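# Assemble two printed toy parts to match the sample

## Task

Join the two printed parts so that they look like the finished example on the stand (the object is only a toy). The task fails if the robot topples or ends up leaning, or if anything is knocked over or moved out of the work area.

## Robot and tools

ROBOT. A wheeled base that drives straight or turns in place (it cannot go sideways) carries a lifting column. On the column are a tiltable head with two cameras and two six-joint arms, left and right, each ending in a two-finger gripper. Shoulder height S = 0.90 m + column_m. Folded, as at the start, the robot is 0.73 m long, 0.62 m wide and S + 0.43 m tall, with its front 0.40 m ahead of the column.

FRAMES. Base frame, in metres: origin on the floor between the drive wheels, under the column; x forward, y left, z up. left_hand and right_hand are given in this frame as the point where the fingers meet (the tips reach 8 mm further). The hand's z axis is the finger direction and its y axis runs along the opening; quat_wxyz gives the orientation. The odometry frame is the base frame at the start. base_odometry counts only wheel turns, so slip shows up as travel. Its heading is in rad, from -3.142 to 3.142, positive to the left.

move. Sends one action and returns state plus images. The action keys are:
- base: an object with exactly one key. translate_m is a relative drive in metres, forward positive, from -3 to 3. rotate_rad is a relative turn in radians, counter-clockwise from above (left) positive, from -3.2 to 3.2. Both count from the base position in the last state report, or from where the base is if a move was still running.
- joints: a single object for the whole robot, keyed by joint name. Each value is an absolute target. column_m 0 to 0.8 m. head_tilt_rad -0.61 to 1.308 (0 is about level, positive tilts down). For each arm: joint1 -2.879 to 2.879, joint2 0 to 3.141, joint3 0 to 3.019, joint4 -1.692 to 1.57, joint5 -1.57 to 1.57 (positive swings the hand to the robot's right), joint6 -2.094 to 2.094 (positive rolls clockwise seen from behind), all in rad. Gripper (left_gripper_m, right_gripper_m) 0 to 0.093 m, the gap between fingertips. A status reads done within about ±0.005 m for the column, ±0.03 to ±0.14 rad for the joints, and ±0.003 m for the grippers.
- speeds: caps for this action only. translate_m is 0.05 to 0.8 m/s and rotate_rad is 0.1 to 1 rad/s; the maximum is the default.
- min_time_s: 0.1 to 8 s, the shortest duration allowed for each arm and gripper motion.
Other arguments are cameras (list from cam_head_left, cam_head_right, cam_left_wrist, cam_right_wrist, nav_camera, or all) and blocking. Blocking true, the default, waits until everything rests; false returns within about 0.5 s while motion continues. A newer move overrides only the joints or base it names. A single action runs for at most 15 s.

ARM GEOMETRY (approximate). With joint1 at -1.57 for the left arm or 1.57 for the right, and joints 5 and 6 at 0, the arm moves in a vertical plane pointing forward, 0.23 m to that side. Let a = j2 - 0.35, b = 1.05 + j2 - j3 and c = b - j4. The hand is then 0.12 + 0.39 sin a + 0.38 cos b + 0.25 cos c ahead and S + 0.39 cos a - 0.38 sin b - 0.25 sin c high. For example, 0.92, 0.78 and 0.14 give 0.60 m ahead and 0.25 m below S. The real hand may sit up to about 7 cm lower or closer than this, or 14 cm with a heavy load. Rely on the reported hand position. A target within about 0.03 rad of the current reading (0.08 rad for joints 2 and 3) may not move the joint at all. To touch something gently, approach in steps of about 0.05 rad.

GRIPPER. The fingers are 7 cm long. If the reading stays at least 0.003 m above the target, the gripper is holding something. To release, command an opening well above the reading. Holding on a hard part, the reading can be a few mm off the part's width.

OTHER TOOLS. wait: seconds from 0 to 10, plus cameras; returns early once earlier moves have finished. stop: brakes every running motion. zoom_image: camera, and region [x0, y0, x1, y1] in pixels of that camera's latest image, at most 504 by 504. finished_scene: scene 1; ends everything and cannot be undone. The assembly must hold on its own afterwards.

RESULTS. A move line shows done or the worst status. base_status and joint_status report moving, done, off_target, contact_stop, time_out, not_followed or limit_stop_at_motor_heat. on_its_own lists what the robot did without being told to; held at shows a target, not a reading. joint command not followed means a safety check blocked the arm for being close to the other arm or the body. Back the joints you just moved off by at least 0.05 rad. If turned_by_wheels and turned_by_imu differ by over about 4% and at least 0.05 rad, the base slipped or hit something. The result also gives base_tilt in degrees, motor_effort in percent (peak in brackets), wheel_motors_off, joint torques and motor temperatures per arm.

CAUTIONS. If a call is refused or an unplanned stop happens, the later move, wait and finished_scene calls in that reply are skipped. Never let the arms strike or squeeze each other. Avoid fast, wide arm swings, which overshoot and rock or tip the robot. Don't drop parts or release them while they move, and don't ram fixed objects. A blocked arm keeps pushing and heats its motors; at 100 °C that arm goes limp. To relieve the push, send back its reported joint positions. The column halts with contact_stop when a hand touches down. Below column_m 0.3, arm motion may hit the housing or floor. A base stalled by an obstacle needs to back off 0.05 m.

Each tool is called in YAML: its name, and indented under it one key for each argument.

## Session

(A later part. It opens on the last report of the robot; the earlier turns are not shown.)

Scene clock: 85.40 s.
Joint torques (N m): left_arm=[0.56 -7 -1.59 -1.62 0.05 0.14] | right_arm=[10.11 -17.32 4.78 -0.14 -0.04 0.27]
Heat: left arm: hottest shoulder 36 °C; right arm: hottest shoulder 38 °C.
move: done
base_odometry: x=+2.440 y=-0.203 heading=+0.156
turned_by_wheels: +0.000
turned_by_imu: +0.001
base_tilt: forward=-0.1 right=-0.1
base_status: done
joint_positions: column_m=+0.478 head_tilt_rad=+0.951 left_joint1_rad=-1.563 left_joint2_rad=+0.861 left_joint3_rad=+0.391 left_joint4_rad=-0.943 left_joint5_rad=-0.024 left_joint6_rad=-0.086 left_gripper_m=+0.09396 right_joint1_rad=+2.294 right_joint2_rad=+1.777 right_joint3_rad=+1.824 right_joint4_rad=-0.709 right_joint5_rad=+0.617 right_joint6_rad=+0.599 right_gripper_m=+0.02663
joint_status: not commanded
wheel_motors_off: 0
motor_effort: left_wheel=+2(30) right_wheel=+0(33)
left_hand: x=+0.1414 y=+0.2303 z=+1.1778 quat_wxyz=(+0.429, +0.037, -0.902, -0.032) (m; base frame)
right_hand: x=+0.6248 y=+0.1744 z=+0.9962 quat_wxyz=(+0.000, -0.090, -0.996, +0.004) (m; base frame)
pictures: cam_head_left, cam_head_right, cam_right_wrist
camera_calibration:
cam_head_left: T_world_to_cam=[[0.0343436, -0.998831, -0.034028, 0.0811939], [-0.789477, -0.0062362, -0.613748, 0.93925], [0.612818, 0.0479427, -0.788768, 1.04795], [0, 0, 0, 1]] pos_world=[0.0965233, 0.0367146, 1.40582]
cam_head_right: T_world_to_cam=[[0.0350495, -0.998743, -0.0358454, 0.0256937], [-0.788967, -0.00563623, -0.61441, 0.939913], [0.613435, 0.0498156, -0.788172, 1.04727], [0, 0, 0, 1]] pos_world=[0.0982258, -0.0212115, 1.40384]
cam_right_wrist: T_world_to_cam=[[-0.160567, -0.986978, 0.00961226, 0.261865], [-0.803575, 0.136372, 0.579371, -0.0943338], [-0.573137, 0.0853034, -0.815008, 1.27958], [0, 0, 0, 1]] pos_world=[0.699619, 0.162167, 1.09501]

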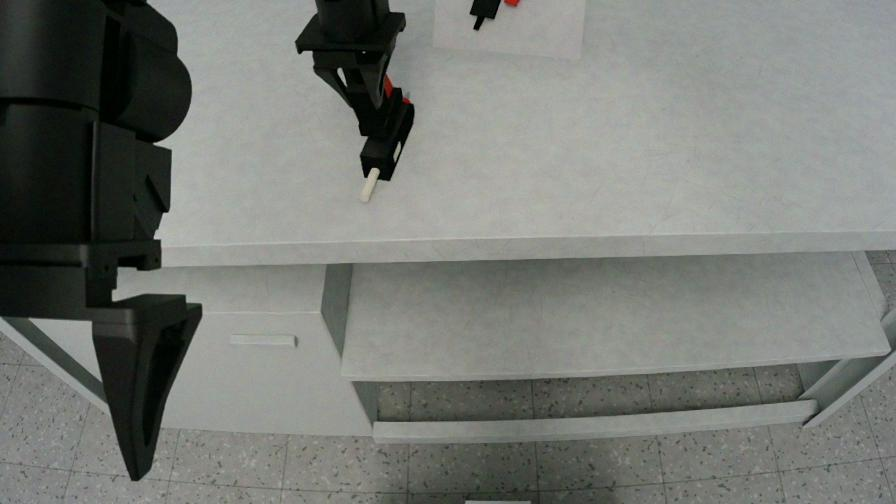

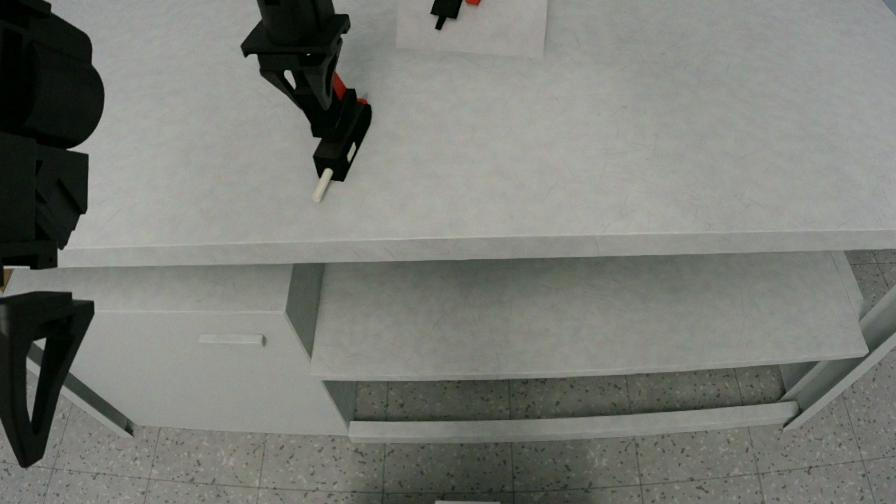

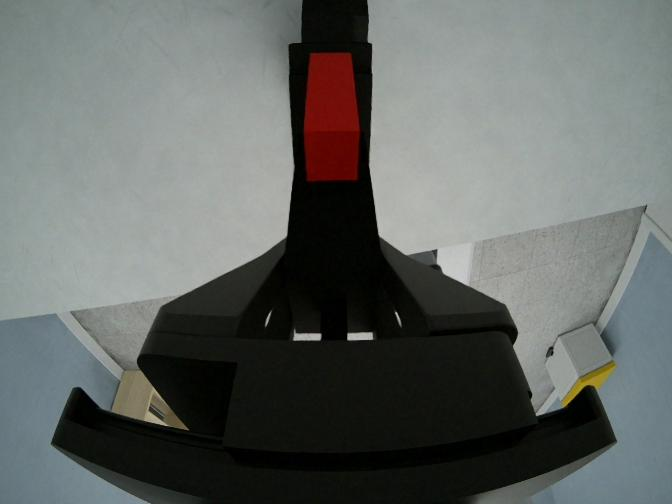

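move:
  base: {"translate_m":-0.005}
  speeds: {"translate_m":0.05}

move:
  joints: {"right_joint1_rad":2.284,"right_joint5_rad":0.615}
  cameras: ["cam_head_left","cam_head_right","cam_right_wrist"]

zoom_image:
  camera: "cam_right_wrist"
  region: [230, 0, 430, 200]

zoom_image:
  camera: "cam_head_left"
  region: [320, 60, 470, 210]

Scene clock: 87.07 s.
Joint torques (N m): left_arm=[0.15 -7.06 -1.1 -1.58 0.08 0.15] | right_arm=[8.41 -17.38 4.85 -0.14 0.07 0.24]
Heat: left arm: hottest shoulder 36 °C; right arm: hottest shoulder 38 °C.
move: done
base_odometry: x=+2.435 y=-0.203 heading=+0.155
turned_by_wheels: -0.001
turned_by_imu: -0.001
base_tilt: forward=+0.0 right=-0.1
base_status: done
joint_positions: column_m=+0.478 head_tilt_rad=+0.952 left_joint1_rad=-1.563 left_joint2_rad=+0.861 left_joint3_rad=+0.387 left_joint4_rad=-0.943 left_joint5_rad=-0.024 left_joint6_rad=-0.086 left_gripper_m=+0.09396 right_joint1_rad=+2.292 right_joint2_rad=+1.780 right_joint3_rad=+1.824 right_joint4_rad=-0.711 right_joint5_rad=+0.617 right_joint6_rad=+0.600 right_gripper_m=+0.02663
joint_status: not commanded
wheel_motors_off: 0
motor_effort: left_wheel=-1(33) right_wheel=+0(36)
left_hand: x=+0.1391 y=+0.2303 z=+1.1785 quat_wxyz=(+0.431, +0.037, -0.901, -0.032) (m; base frame)
right_hand: x=+0.6238 y=+0.1733 z=+0.9943 quat_wxyz=(+0.002, -0.089, -0.996, +0.006) (m; base frame)
pictures: none

Scene clock: 87.47 s.
Joint torques (N m): left_arm=[0.56 -7.12 -1.02 -1.69 0.05 0.17] | right_arm=[8.76 -16.73 4.96 -0.2 0.02 0.26]
Heat: left arm: hottest shoulder 36 °C; right arm: hottest shoulder 38 °C.
move: done
base_odometry: x=+2.435 y=-0.203 heading=+0.155
turned_by_wheels: +0.000
turned_by_imu: +0.000
base_tilt: forward=+0.0 right=+0.0
base_status: not commanded
joint_positions: column_m=+0.478 head_tilt_rad=+0.952 left_joint1_rad=-1.563 left_joint2_rad=+0.861 left_joint3_rad=+0.387 left_joint4_rad=-0.943 left_joint5_rad=-0.024 left_joint6_rad=-0.086 left_gripper_m=+0.09396 right_joint1_rad=+2.292 right_joint2_rad=+1.780 right_joint3_rad=+1.824 right_joint4_rad=-0.711 right_joint5_rad=+0.616 right_joint6_rad=+0.600 right_gripper_m=+0.02663
joint_status: all done
wheel_motors_off: 0
motor_effort: left_wheel=-1(1) right_wheel=+1(1)
left_hand: x=+0.1391 y=+0.2303 z=+1.1785 quat_wxyz=(+0.431, +0.037, -0.901, -0.032) (m; base frame)
right_hand: x=+0.6237 y=+0.1734 z=+0.9943 quat_wxyz=(+0.002, -0.089, -0.996, +0.005) (m; base frame)
pictures: cam_head_left, cam_head_right, cam_right_wrist
camera_calibration:
cam_head_left: T_world_to_cam=[[0.0343233, -0.99883, -0.0340528, 0.081234], [-0.789834, -0.00623277, -0.613289, 0.938562], [0.61236, 0.0479462, -0.789124, 1.04856], [0, 0, 0, 1]] pos_world=[0.0964262, 0.0367146, 1.40582]
cam_head_right: T_world_to_cam=[[0.0350282, -0.998742, -0.0358706, 0.0257345], [-0.789323, -0.0056328, -0.613952, 0.939228], [0.612978, 0.0498191, -0.788528, 1.04787], [0, 0, 0, 1]] pos_world=[0.098129, -0.0212116, 1.40384]
cam_right_wrist: T_world_to_cam=[[-0.159672, -0.987091, 0.012519, 0.257198], [-0.801542, 0.137039, 0.582023, -0.0979982], [-0.576225, 0.0828979, -0.813076, 1.27797], [0, 0, 0, 1]] pos_world=[0.698917, 0.161366, 1.09291]

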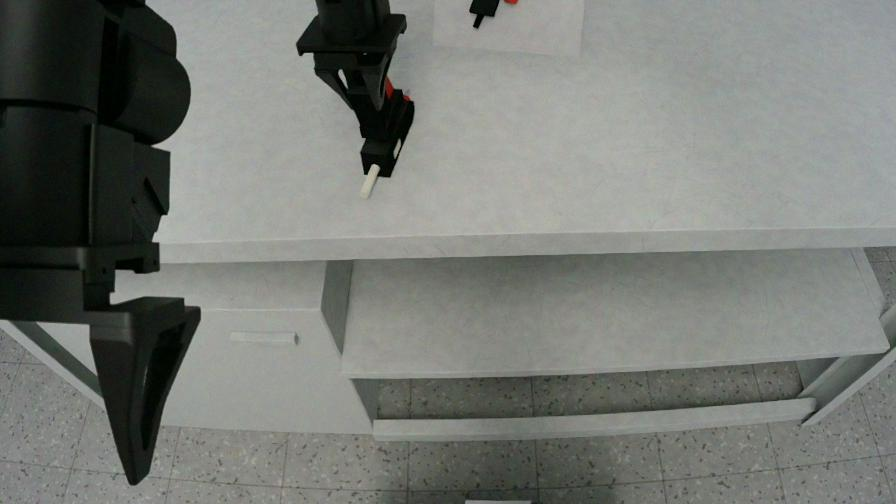

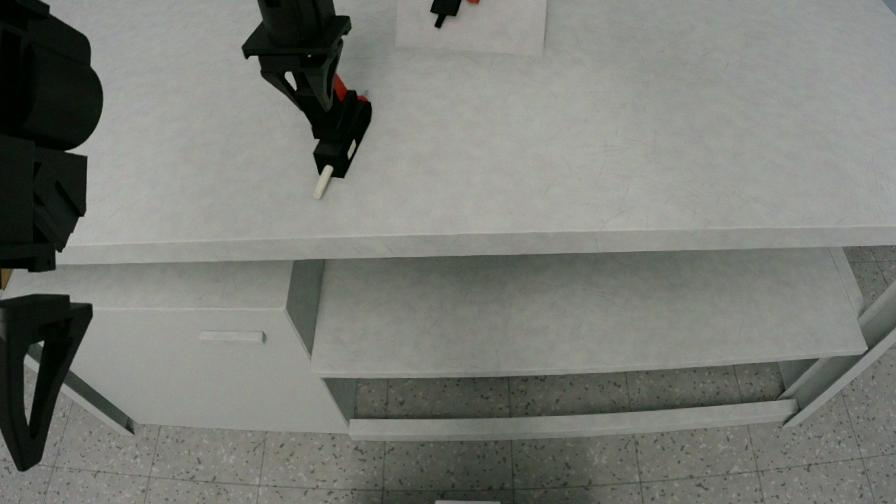

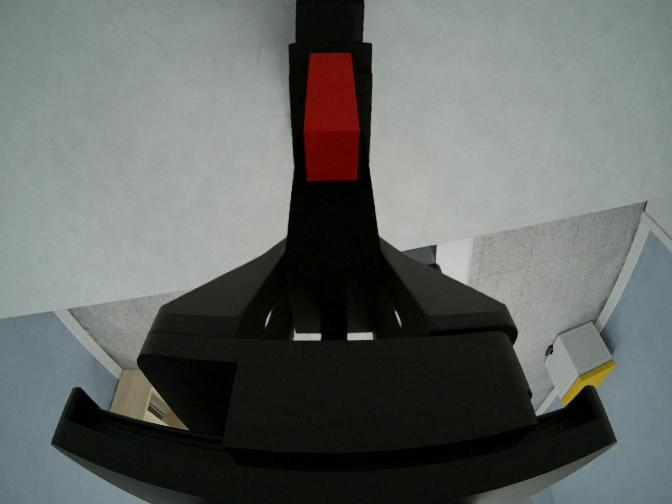

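Scaled by 2.520 from the camera's 672x504 image, which has a finer 960x720 frame.

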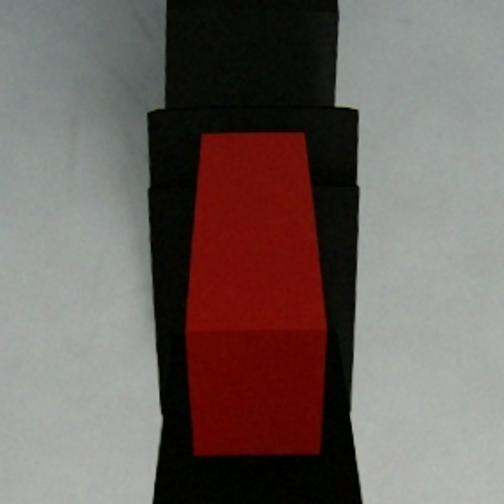

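Scaled by 3.360.

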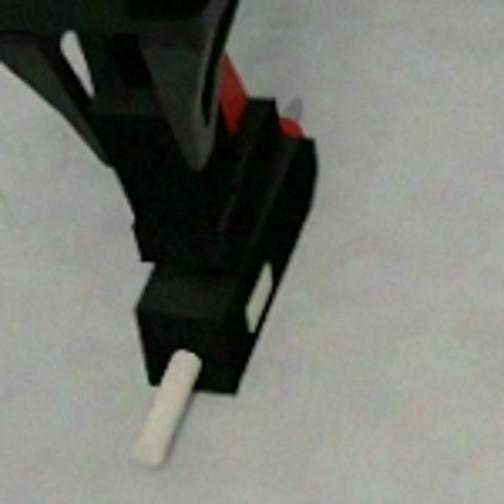

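move:
  joints: {"column_m":0.466}
  cameras: ["cam_head_left","cam_head_right","cam_right_wrist"]

zoom_image:
  camera: "cam_head_left"
  region: [320, 60, 440, 180]

zoom_image:
  camera: "cam_head_right"
  region: [280, 60, 400, 180]

zoom_image:
  camera: "cam_right_wrist"
  region: [230, 0, 430, 200]

Scene clock: 88.67 s.
Joint torques (N m): left_arm=[0.09 -7.24 -1.06 -1.8 0.06 0.14] | right_arm=[9 -16.85 4.92 -0.03 -0.05 0.25]
Heat: left arm: hottest shoulder 36 °C; right arm: hottest shoulder 38 °C.
move: done
base_odometry: x=+2.435 y=-0.203 heading=+0.155
turned_by_wheels: +0.000
turned_by_imu: +0.000
base_tilt: forward=+0.0 right=+0.0
base_status: not commanded
joint_positions: column_m=+0.466 head_tilt_rad=+0.952 left_joint1_rad=-1.563 left_joint2_rad=+0.861 left_joint3_rad=+0.387 left_joint4_rad=-0.943 left_joint5_rad=-0.024 left_joint6_rad=-0.086 left_gripper_m=+0.09396 right_joint1_rad=+2.292 right_joint2_rad=+1.780 right_joint3_rad=+1.824 right_joint4_rad=-0.711 right_joint5_rad=+0.616 right_joint6_rad=+0.600 right_gripper_m=+0.02663
joint_status: all done
wheel_motors_off: 0
motor_effort: left_wheel=+0(1) right_wheel=+1(1)
left_hand: x=+0.1391 y=+0.2303 z=+1.1665 quat_wxyz=(+0.431, +0.037, -0.901, -0.032) (m; base frame)
right_hand: x=+0.6238 y=+0.1731 z=+0.9822 quat_wxyz=(+0.002, -0.090, -0.996, +0.006) (m; base frame)
pictures: cam_head_left, cam_head_right, cam_right_wrist
camera_calibration:
cam_head_left: T_world_to_cam=[[0.0343233, -0.99883, -0.0340528, 0.0808254], [-0.789834, -0.00623277, -0.613289, 0.931202], [0.61236, 0.0479462, -0.789124, 1.03909], [0, 0, 0, 1]] pos_world=[0.0964262, 0.0367146, 1.39382]
cam_head_right: T_world_to_cam=[[0.0350282, -0.998742, -0.0358706, 0.0253041], [-0.789323, -0.0056328, -0.613952, 0.93186], [0.612978, 0.0498191, -0.788528, 1.03841], [0, 0, 0, 1]] pos_world=[0.098129, -0.0212116, 1.39184]
cam_right_wrist: T_world_to_cam=[[-0.159819, -0.987063, 0.0128503, 0.256908], [-0.801552, 0.137358, 0.581933, -0.0907959], [-0.57617, 0.0827039, -0.813135, 1.26826], [0, 0, 0, 1]] pos_world=[0.699017, 0.161166, 1.08081]

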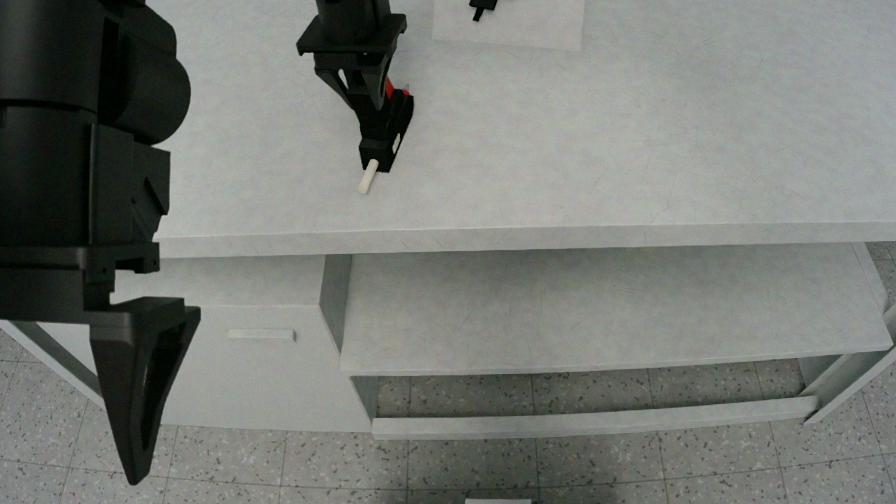

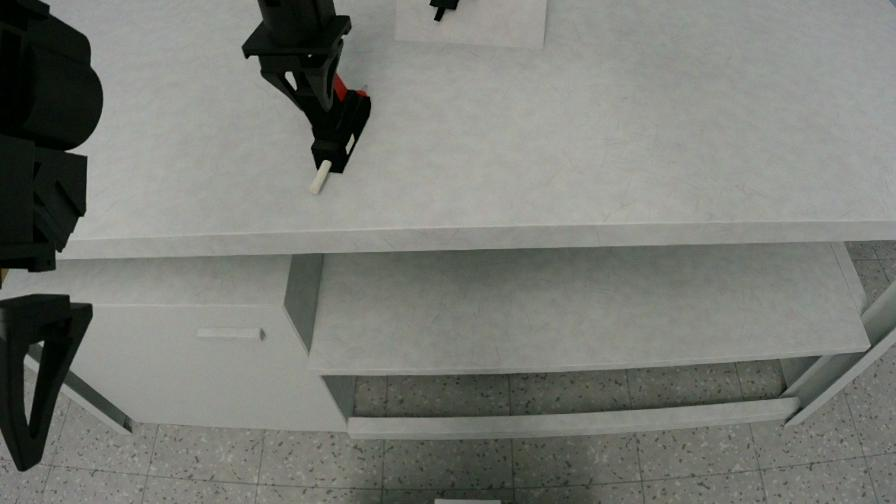

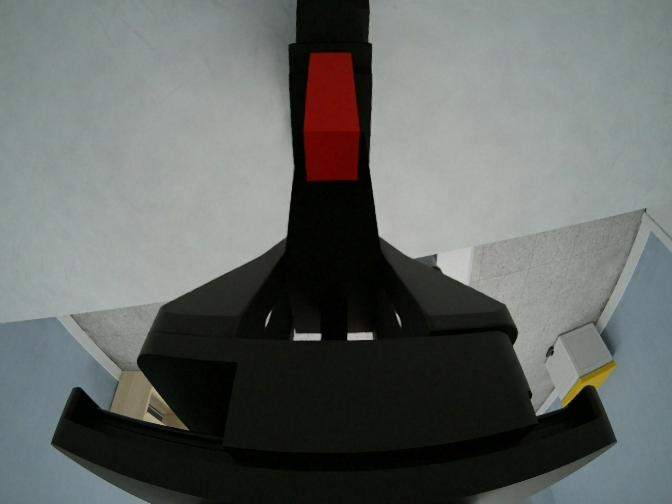

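Scaled by 4.200.

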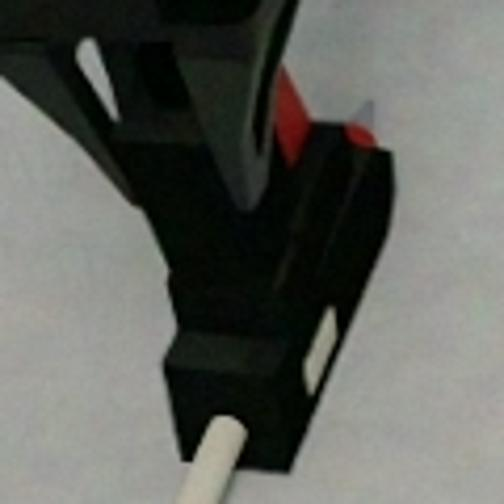

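Scaled by 4.200.

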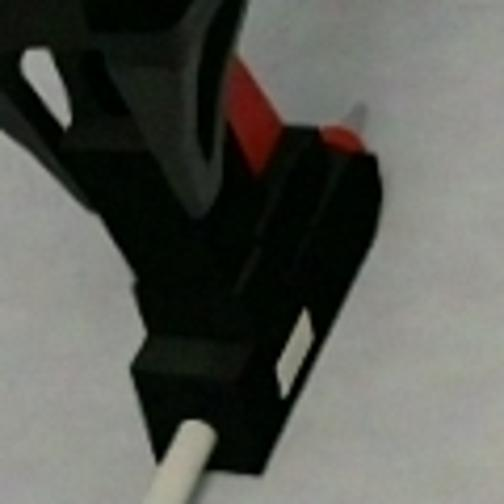

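Scaled by 2.520 from the camera's 672x504 image, which has a finer 960x720 frame.

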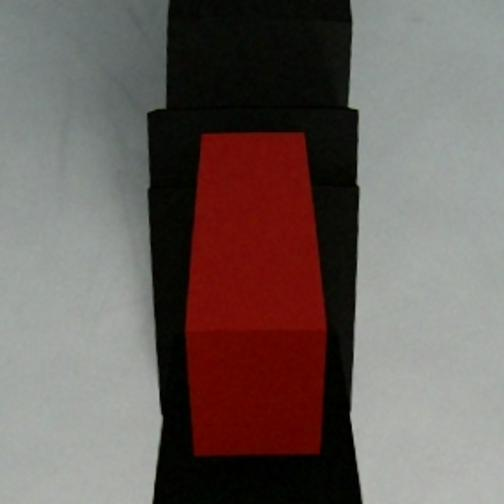

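move:
  joints: {"column_m":0.46}

move:
  joints: {"column_m":0.454}
  cameras: ["cam_head_left","cam_head_right","cam_right_wrist"]

zoom_image:
  camera: "cam_head_left"
  region: [320, 60, 440, 180]

zoom_image:
  camera: "cam_right_wrist"
  region: [230, 0, 430, 200]

Scene clock: 89.67 s.
Joint torques (N m): left_arm=[0.26 -6.95 -1.03 -1.74 0.07 0.15] | right_arm=[9 -16.97 4.89 -0.16 0.07 0.22]
Heat: left arm: hottest shoulder 36 °C; right arm: hottest shoulder 38 °C.
move: done
base_odometry: x=+2.435 y=-0.203 heading=+0.155
turned_by_wheels: +0.000
turned_by_imu: +0.000
base_tilt: forward=-0.1 right=-0.2
base_status: not commanded
joint_positions: column_m=+0.460 head_tilt_rad=+0.952 left_joint1_rad=-1.563 left_joint2_rad=+0.861 left_joint3_rad=+0.387 left_joint4_rad=-0.943 left_joint5_rad=-0.024 left_joint6_rad=-0.086 left_gripper_m=+0.09396 right_joint1_rad=+2.292 right_joint2_rad=+1.778 right_joint3_rad=+1.825 right_joint4_rad=-0.712 right_joint5_rad=+0.613 right_joint6_rad=+0.600 right_gripper_m=+0.02663
joint_status: all done
wheel_motors_off: 0
motor_effort: left_wheel=-2(2) right_wheel=+1(1)
left_hand: x=+0.1391 y=+0.2303 z=+1.1605 quat_wxyz=(+0.431, +0.037, -0.901, -0.032) (m; base frame)
right_hand: x=+0.6250 y=+0.1733 z=+0.9774 quat_wxyz=(+0.002, -0.090, -0.996, +0.004) (m; base frame)
pictures: none

Scene clock: 90.27 s.
Joint torques (N m): left_arm=[0.44 -6.71 -1.07 -1.76 0.06 0.13] | right_arm=[8.18 -16.44 5.04 0.2 0.12 0.26]
Heat: left arm: hottest shoulder 36 °C; right arm: hottest shoulder 38 °C.
move: done
base_odometry: x=+2.435 y=-0.203 heading=+0.155
turned_by_wheels: +0.000
turned_by_imu: +0.000
base_tilt: forward=+0.0 right=-0.1
base_status: not commanded
joint_positions: column_m=+0.454 head_tilt_rad=+0.952 left_joint1_rad=-1.563 left_joint2_rad=+0.861 left_joint3_rad=+0.387 left_joint4_rad=-0.943 left_joint5_rad=-0.024 left_joint6_rad=-0.086 left_gripper_m=+0.09396 right_joint1_rad=+2.292 right_joint2_rad=+1.767 right_joint3_rad=+1.825 right_joint4_rad=-0.713 right_joint5_rad=+0.612 right_joint6_rad=+0.600 right_gripper_m=+0.02663
joint_status: all done
wheel_motors_off: 0
motor_effort: left_wheel=-1(1) right_wheel=+0(2)
left_hand: x=+0.1391 y=+0.2303 z=+1.1546 quat_wxyz=(+0.431, +0.037, -0.901, -0.032) (m; base frame)
right_hand: x=+0.6301 y=+0.1719 z=+0.9769 quat_wxyz=(-0.001, -0.093, -0.996, +0.001) (m; base frame)
pictures: cam_head_left, cam_head_right, cam_right_wrist
camera_calibration:
cam_head_left: T_world_to_cam=[[0.0343233, -0.99883, -0.0340528, 0.0804168], [-0.789834, -0.00623277, -0.613289, 0.923843], [0.61236, 0.0479462, -0.789124, 1.02962], [0, 0, 0, 1]] pos_world=[0.0964262, 0.0367146, 1.38182]
cam_head_right: T_world_to_cam=[[0.0350282, -0.998742, -0.0358706, 0.0248737], [-0.789323, -0.0056328, -0.613952, 0.924493], [0.612978, 0.0498191, -0.788528, 1.02895], [0, 0, 0, 1]] pos_world=[0.098129, -0.0212116, 1.37984]
cam_right_wrist: T_world_to_cam=[[-0.166431, -0.986046, 0.00370276, 0.269711], [-0.804782, 0.138004, 0.577305, -0.0761749], [-0.56976, 0.0931018, -0.81652, 1.26517], [0, 0, 0, 1]] pos_world=[0.704426, 0.158671, 1.07601]

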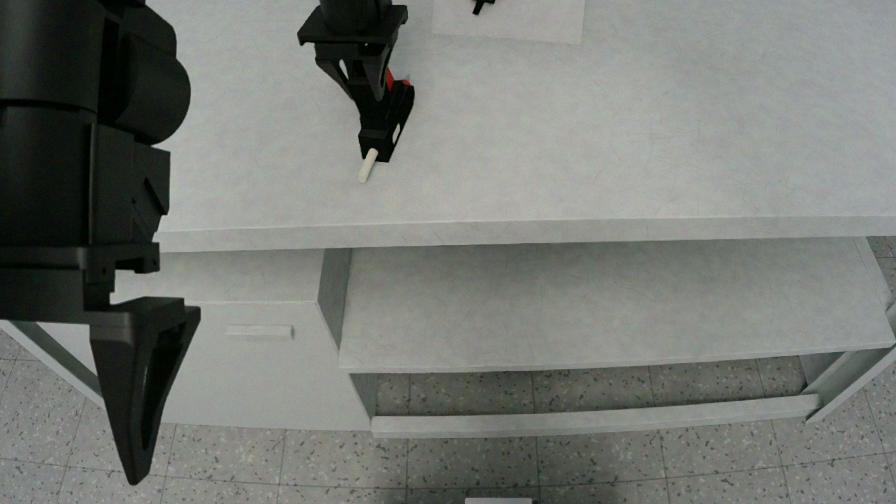

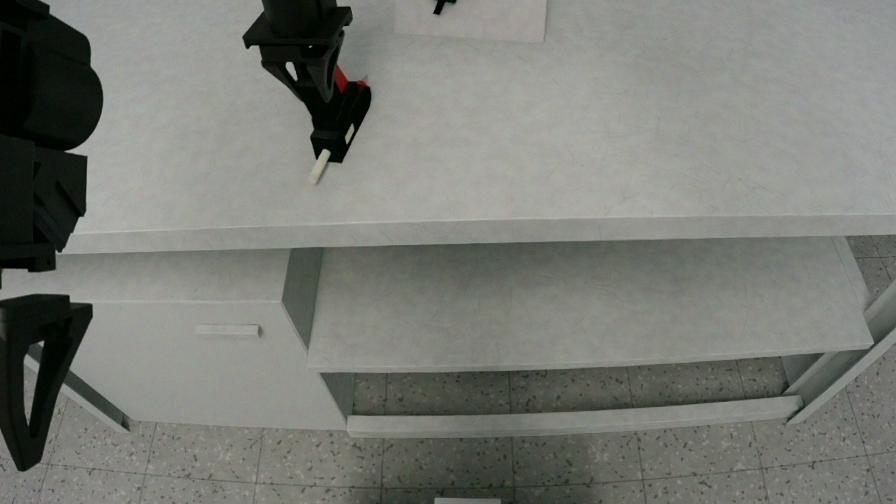

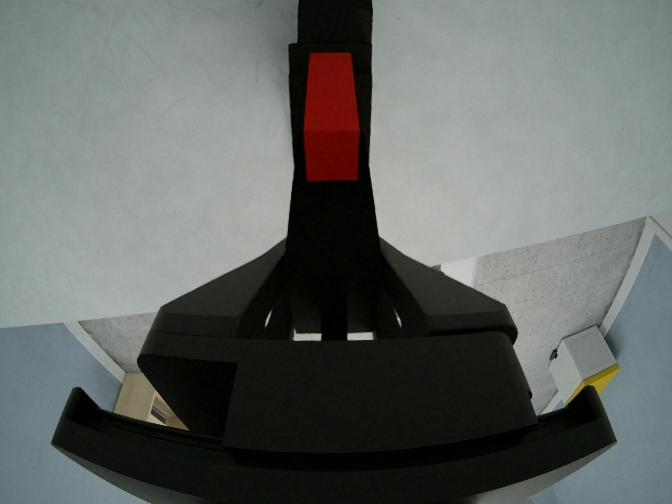

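Scaled by 4.200.

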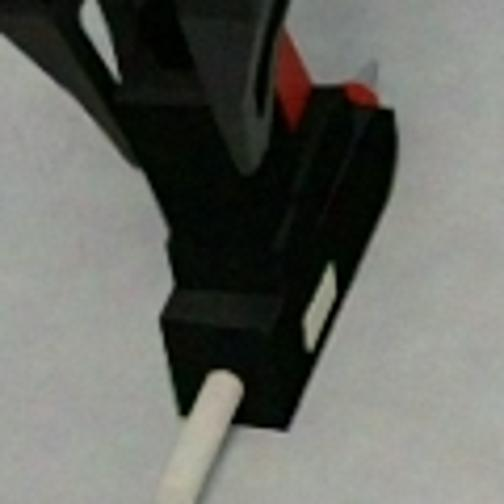

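Scaled by 2.520 from the camera's 672x504 image, which has a finer 960x720 frame.

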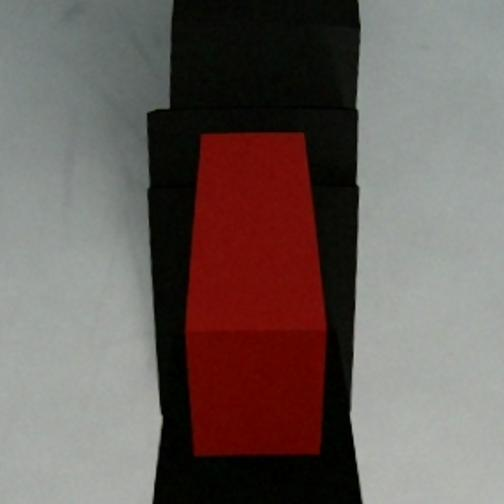

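move:
  joints: {"column_m":0.446}

move:
  joints: {"column_m":0.438}
  cameras: ["cam_head_left","cam_head_right","cam_right_wrist"]

zoom_image:
  camera: "cam_head_left"
  region: [320, 40, 440, 160]

zoom_image:
  camera: "cam_head_right"
  region: [280, 40, 400, 160]

zoom_image:
  camera: "cam_right_wrist"
  region: [230, 0, 430, 200]

Scene clock: 91.80 s.
Joint torques (N m): left_arm=[0.5 -7 -1.03 -1.66 0.03 0.18] | right_arm=[8.29 -15.15 4.92 0.1 0.13 0.24]
Heat: left arm: hottest shoulder 36 °C; right arm: hottest shoulder 38 °C.
move: done
base_odometry: x=+2.435 y=-0.203 heading=+0.155
turned_by_wheels: +0.000
turned_by_imu: +0.000
base_tilt: forward=-0.1 right=+0.0
base_status: not commanded
joint_positions: column_m=+0.446 head_tilt_rad=+0.952 left_joint1_rad=-1.563 left_joint2_rad=+0.861 left_joint3_rad=+0.387 left_joint4_rad=-0.943 left_joint5_rad=-0.024 left_joint6_rad=-0.086 left_gripper_m=+0.09396 right_joint1_rad=+2.296 right_joint2_rad=+1.755 right_joint3_rad=+1.825 right_joint4_rad=-0.714 right_joint5_rad=+0.612 right_joint6_rad=+0.600 right_gripper_m=+0.02663
joint_status: all done
wheel_motors_off: 0
motor_effort: left_wheel=-1(1) right_wheel=+1(1)
left_hand: x=+0.1391 y=+0.2303 z=+1.1465 quat_wxyz=(+0.431, +0.037, -0.901, -0.032) (m; base frame)
right_hand: x=+0.6353 y=+0.1721 z=+0.9764 quat_wxyz=(-0.005, -0.095, -0.995, -0.003) (m; base frame)
pictures: none

Scene clock: 92.43 s.
Joint torques (N m): left_arm=[0.56 -7 -1.01 -1.8 0.08 0.12] | right_arm=[7.71 -14.97 4.6 0.18 0.08 0.25]
Heat: left arm: hottest shoulder 36 °C; right arm: hottest shoulder 38 °C.
move: done
base_odometry: x=+2.435 y=-0.203 heading=+0.155
turned_by_wheels: +0.000
turned_by_imu: +0.000
base_tilt: forward=-0.1 right=-0.2
base_status: not commanded
joint_positions: column_m=+0.438 head_tilt_rad=+0.952 left_joint1_rad=-1.563 left_joint2_rad=+0.861 left_joint3_rad=+0.387 left_joint4_rad=-0.943 left_joint5_rad=-0.024 left_joint6_rad=-0.086 left_gripper_m=+0.09396 right_joint1_rad=+2.302 right_joint2_rad=+1.745 right_joint3_rad=+1.829 right_joint4_rad=-0.715 right_joint5_rad=+0.612 right_joint6_rad=+0.600 right_gripper_m=+0.02663
joint_status: all done
wheel_motors_off: 0
motor_effort: left_wheel=-1(1) right_wheel=+1(2)
left_hand: x=+0.1391 y=+0.2303 z=+1.1385 quat_wxyz=(+0.431, +0.037, -0.901, -0.032) (m; base frame)
right_hand: x=+0.6404 y=+0.1739 z=+0.9761 quat_wxyz=(-0.009, -0.097, -0.995, -0.007) (m; base frame)
pictures: cam_head_left, cam_head_right, cam_right_wrist
camera_calibration:
cam_head_left: T_world_to_cam=[[0.0343233, -0.99883, -0.0340528, 0.0798719], [-0.789834, -0.00623277, -0.613289, 0.91403], [0.61236, 0.0479462, -0.789124, 1.01699], [0, 0, 0, 1]] pos_world=[0.0964262, 0.0367146, 1.36582]
cam_head_right: T_world_to_cam=[[0.0350282, -0.998742, -0.0358706, 0.0242997], [-0.789323, -0.0056328, -0.613952, 0.91467], [0.612978, 0.0498191, -0.788528, 1.01633], [0, 0, 0, 1]] pos_world=[0.098129, -0.0212116, 1.36384]
cam_right_wrist: T_world_to_cam=[[-0.174935, -0.984468, -0.01485, 0.296619], [-0.813381, 0.136002, 0.56561, -0.0503693], [-0.554805, 0.111024, -0.824539, 1.26534], [0, 0, 0, 1]] pos_world=[0.71294, 0.158379, 1.07622]

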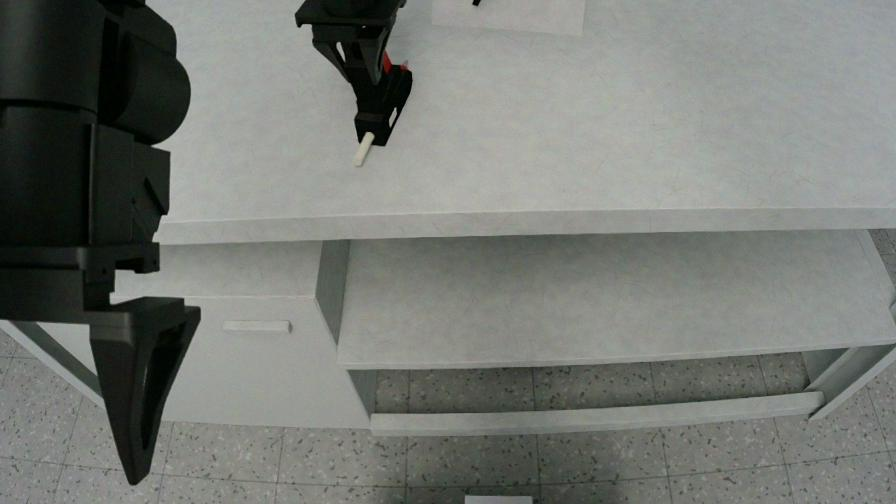

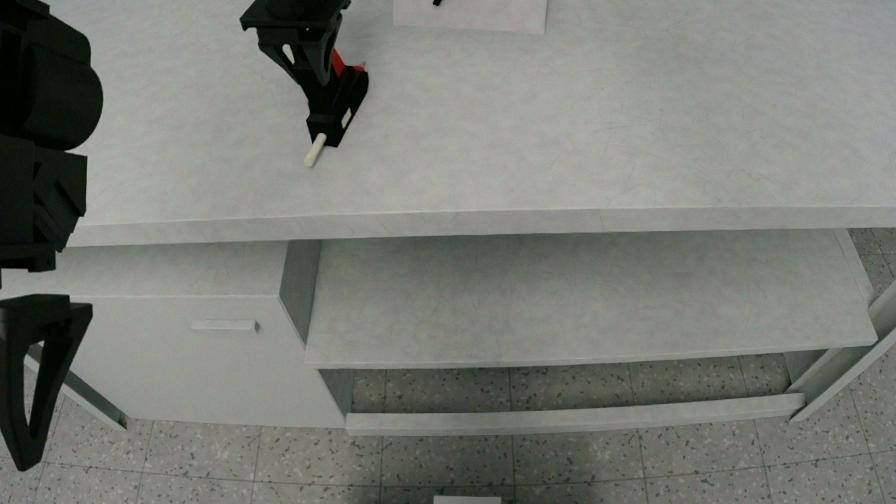

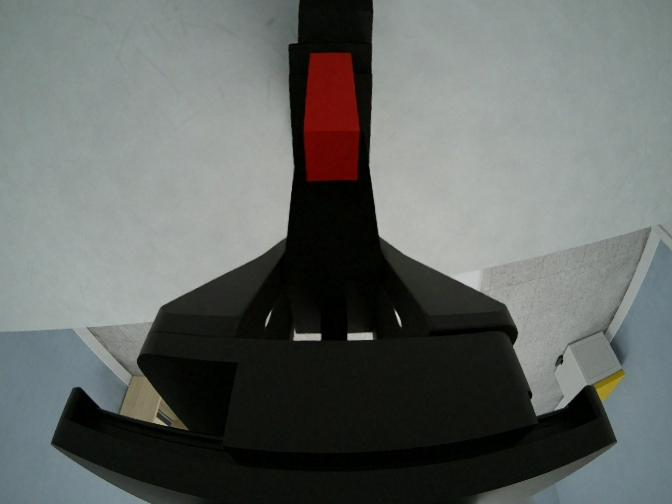

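Scaled by 4.200.

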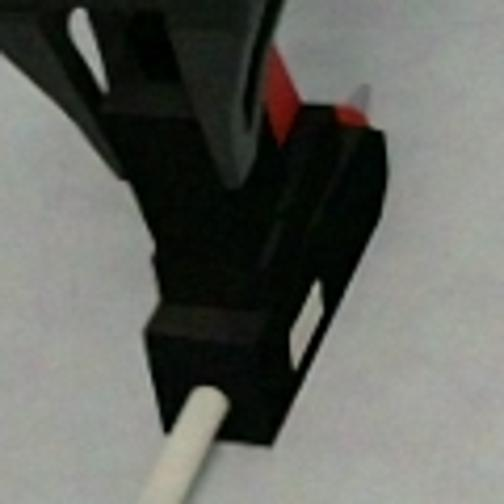

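Scaled by 4.200.

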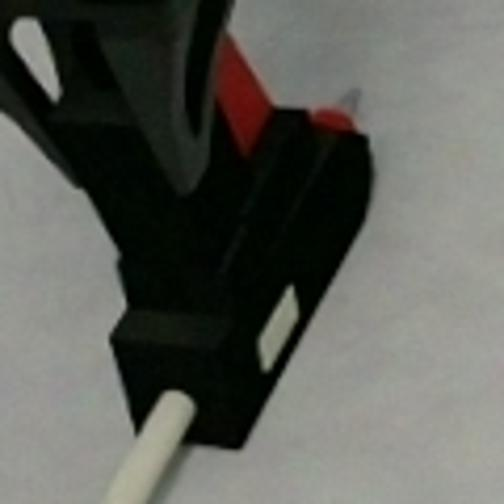

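Scaled by 2.520 from the camera's 672x504 image, which has a finer 960x720 frame.

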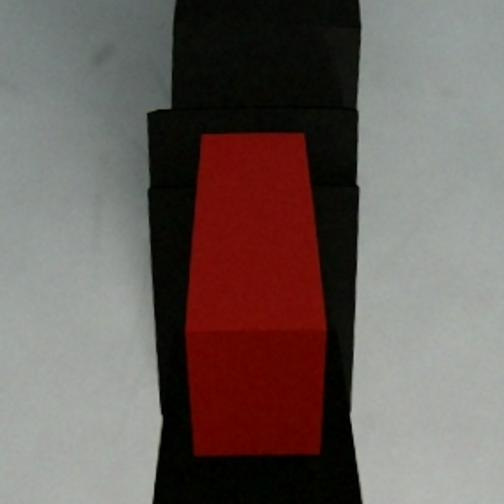

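move:
  joints: {"column_m":0.456}

move:
  base: {"translate_m":-0.02}
  speeds: {"translate_m":0.05}
  cameras: ["cam_head_left","cam_head_right","cam_right_wrist"]

zoom_image:
  camera: "cam_head_left"
  region: [320, 60, 440, 180]

zoom_image:
  camera: "cam_right_wrist"
  region: [230, 0, 430, 200]

Scene clock: 93.87 s.
Joint torques (N m): left_arm=[0.32 -7.24 -1.02 -1.73 0.09 0.14] | right_arm=[8.76 -16.32 4.79 0.17 0.1 0.22]
Heat: left arm: hottest shoulder 36 °C; right arm: hottest shoulder 38 °C.
move: done
base_odometry: x=+2.435 y=-0.203 heading=+0.155
turned_by_wheels: +0.000
turned_by_imu: +0.000
base_tilt: forward=-0.1 right=+0.0
base_status: not commanded
joint_positions: column_m=+0.456 head_tilt_rad=+0.952 left_joint1_rad=-1.563 left_joint2_rad=+0.861 left_joint3_rad=+0.387 left_joint4_rad=-0.943 left_joint5_rad=-0.024 left_joint6_rad=-0.086 left_gripper_m=+0.09396 right_joint1_rad=+2.297 right_joint2_rad=+1.771 right_joint3_rad=+1.829 right_joint4_rad=-0.715 right_joint5_rad=+0.613 right_joint6_rad=+0.600 right_gripper_m=+0.02663
joint_status: all done
wheel_motors_off: 0
motor_effort: left_wheel=-1(2) right_wheel=+1(1)
left_hand: x=+0.1391 y=+0.2303 z=+1.1564 quat_wxyz=(+0.431, +0.037, -0.901, -0.032) (m; base frame)
right_hand: x=+0.6285 y=+0.1751 z=+0.9790 quat_wxyz=(+0.000, -0.091, -0.996, +0.000) (m; base frame)
pictures: none

Scene clock: 94.97 s.
Joint torques (N m): left_arm=[0.73 -7.18 -1.09 -1.7 0.06 0.15] | right_arm=[8.35 -16.56 4.64 0.14 0 0.23]
Heat: left arm: hottest shoulder 36 °C; right arm: hottest shoulder 38 °C.
move: done
base_odometry: x=+2.415 y=-0.206 heading=+0.154
turned_by_wheels: -0.001
turned_by_imu: -0.001
base_tilt: forward=+0.0 right=-0.1
base_status: done
joint_positions: column_m=+0.456 head_tilt_rad=+0.952 left_joint1_rad=-1.563 left_joint2_rad=+0.861 left_joint3_rad=+0.389 left_joint4_rad=-0.943 left_joint5_rad=-0.024 left_joint6_rad=-0.086 left_gripper_m=+0.09396 right_joint1_rad=+2.294 right_joint2_rad=+1.771 right_joint3_rad=+1.829 right_joint4_rad=-0.715 right_joint5_rad=+0.614 right_joint6_rad=+0.600 right_gripper_m=+0.02663
joint_status: not commanded
wheel_motors_off: 0
motor_effort: left_wheel=+0(34) right_wheel=+1(30)
left_hand: x=+0.1401 y=+0.2303 z=+1.1560 quat_wxyz=(+0.430, +0.037, -0.901, -0.032) (m; base frame)
right_hand: x=+0.6289 y=+0.1734 z=+0.9779 quat_wxyz=(+0.000, -0.092, -0.996, +0.002) (m; base frame)
pictures: cam_head_left, cam_head_right, cam_right_wrist
camera_calibration:
cam_head_left: T_world_to_cam=[[0.0343233, -0.99883, -0.0340528, 0.0804815], [-0.789834, -0.00623277, -0.613289, 0.925008], [0.61236, 0.0479462, -0.789124, 1.03112], [0, 0, 0, 1]] pos_world=[0.0964262, 0.0367146, 1.38372]
cam_head_right: T_world_to_cam=[[0.0350282, -0.998742, -0.0358706, 0.0249418], [-0.789323, -0.0056328, -0.613952, 0.925659], [0.612978, 0.0498191, -0.788528, 1.03045], [0, 0, 0, 1]] pos_world=[0.098129, -0.0212116, 1.38174]
cam_right_wrist: T_world_to_cam=[[-0.1639, -0.986461, 0.00559351, 0.267663], [-0.804173, 0.136892, 0.578417, -0.0791521], [-0.571351, 0.0903041, -0.815722, 1.26578], [0, 0, 0, 1]] pos_world=[0.703423, 0.160569, 1.07681]

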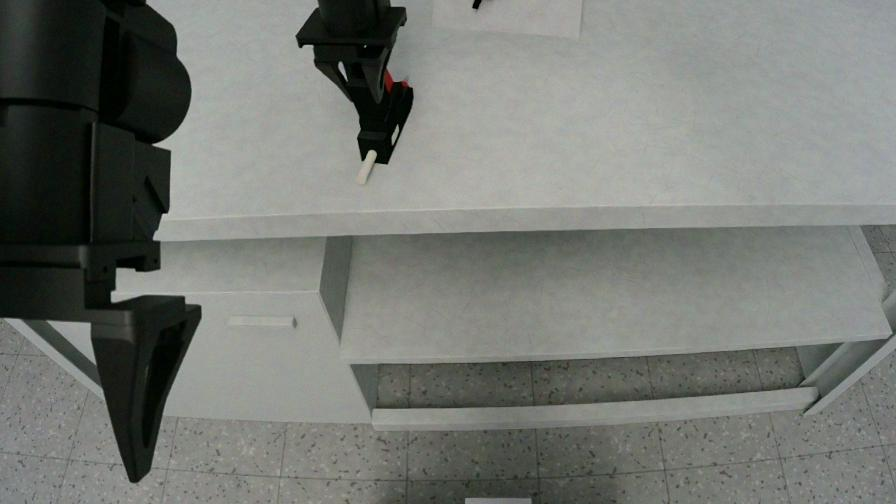

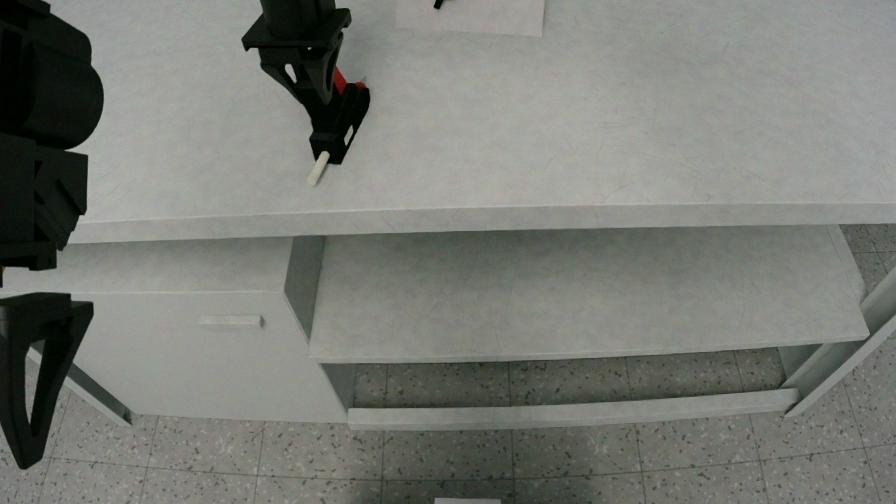

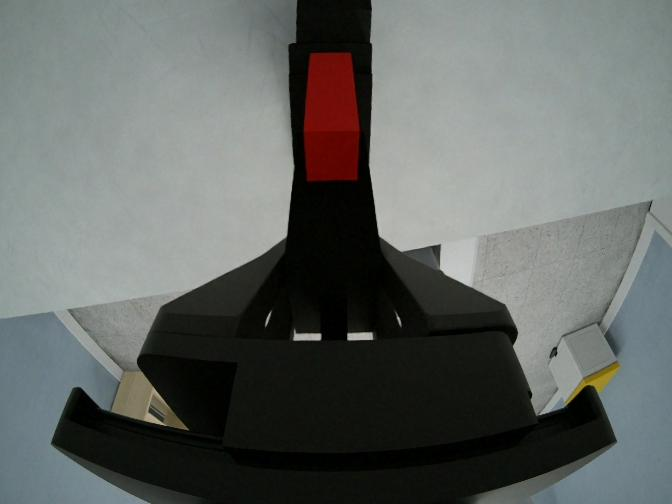

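Scaled by 4.200.

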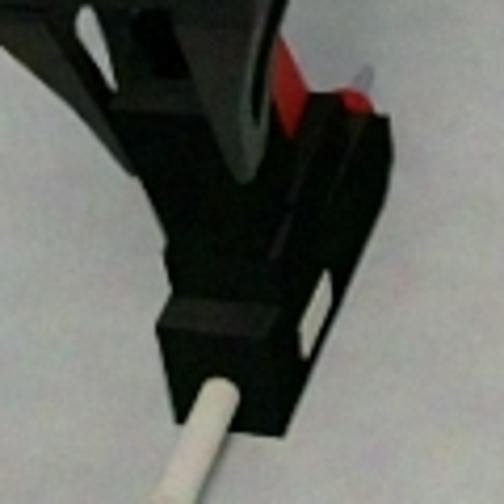

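Scaled by 2.520 from the camera's 672x504 image, which has a finer 960x720 frame.

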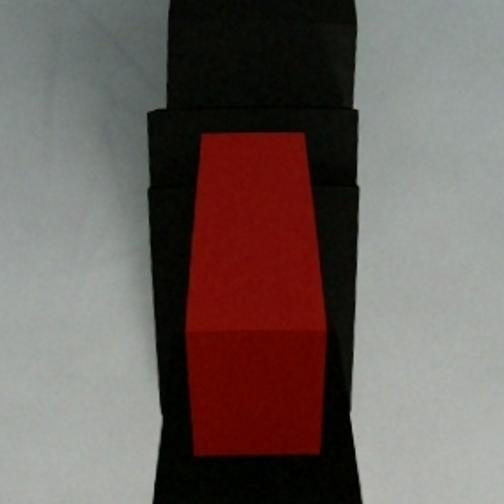

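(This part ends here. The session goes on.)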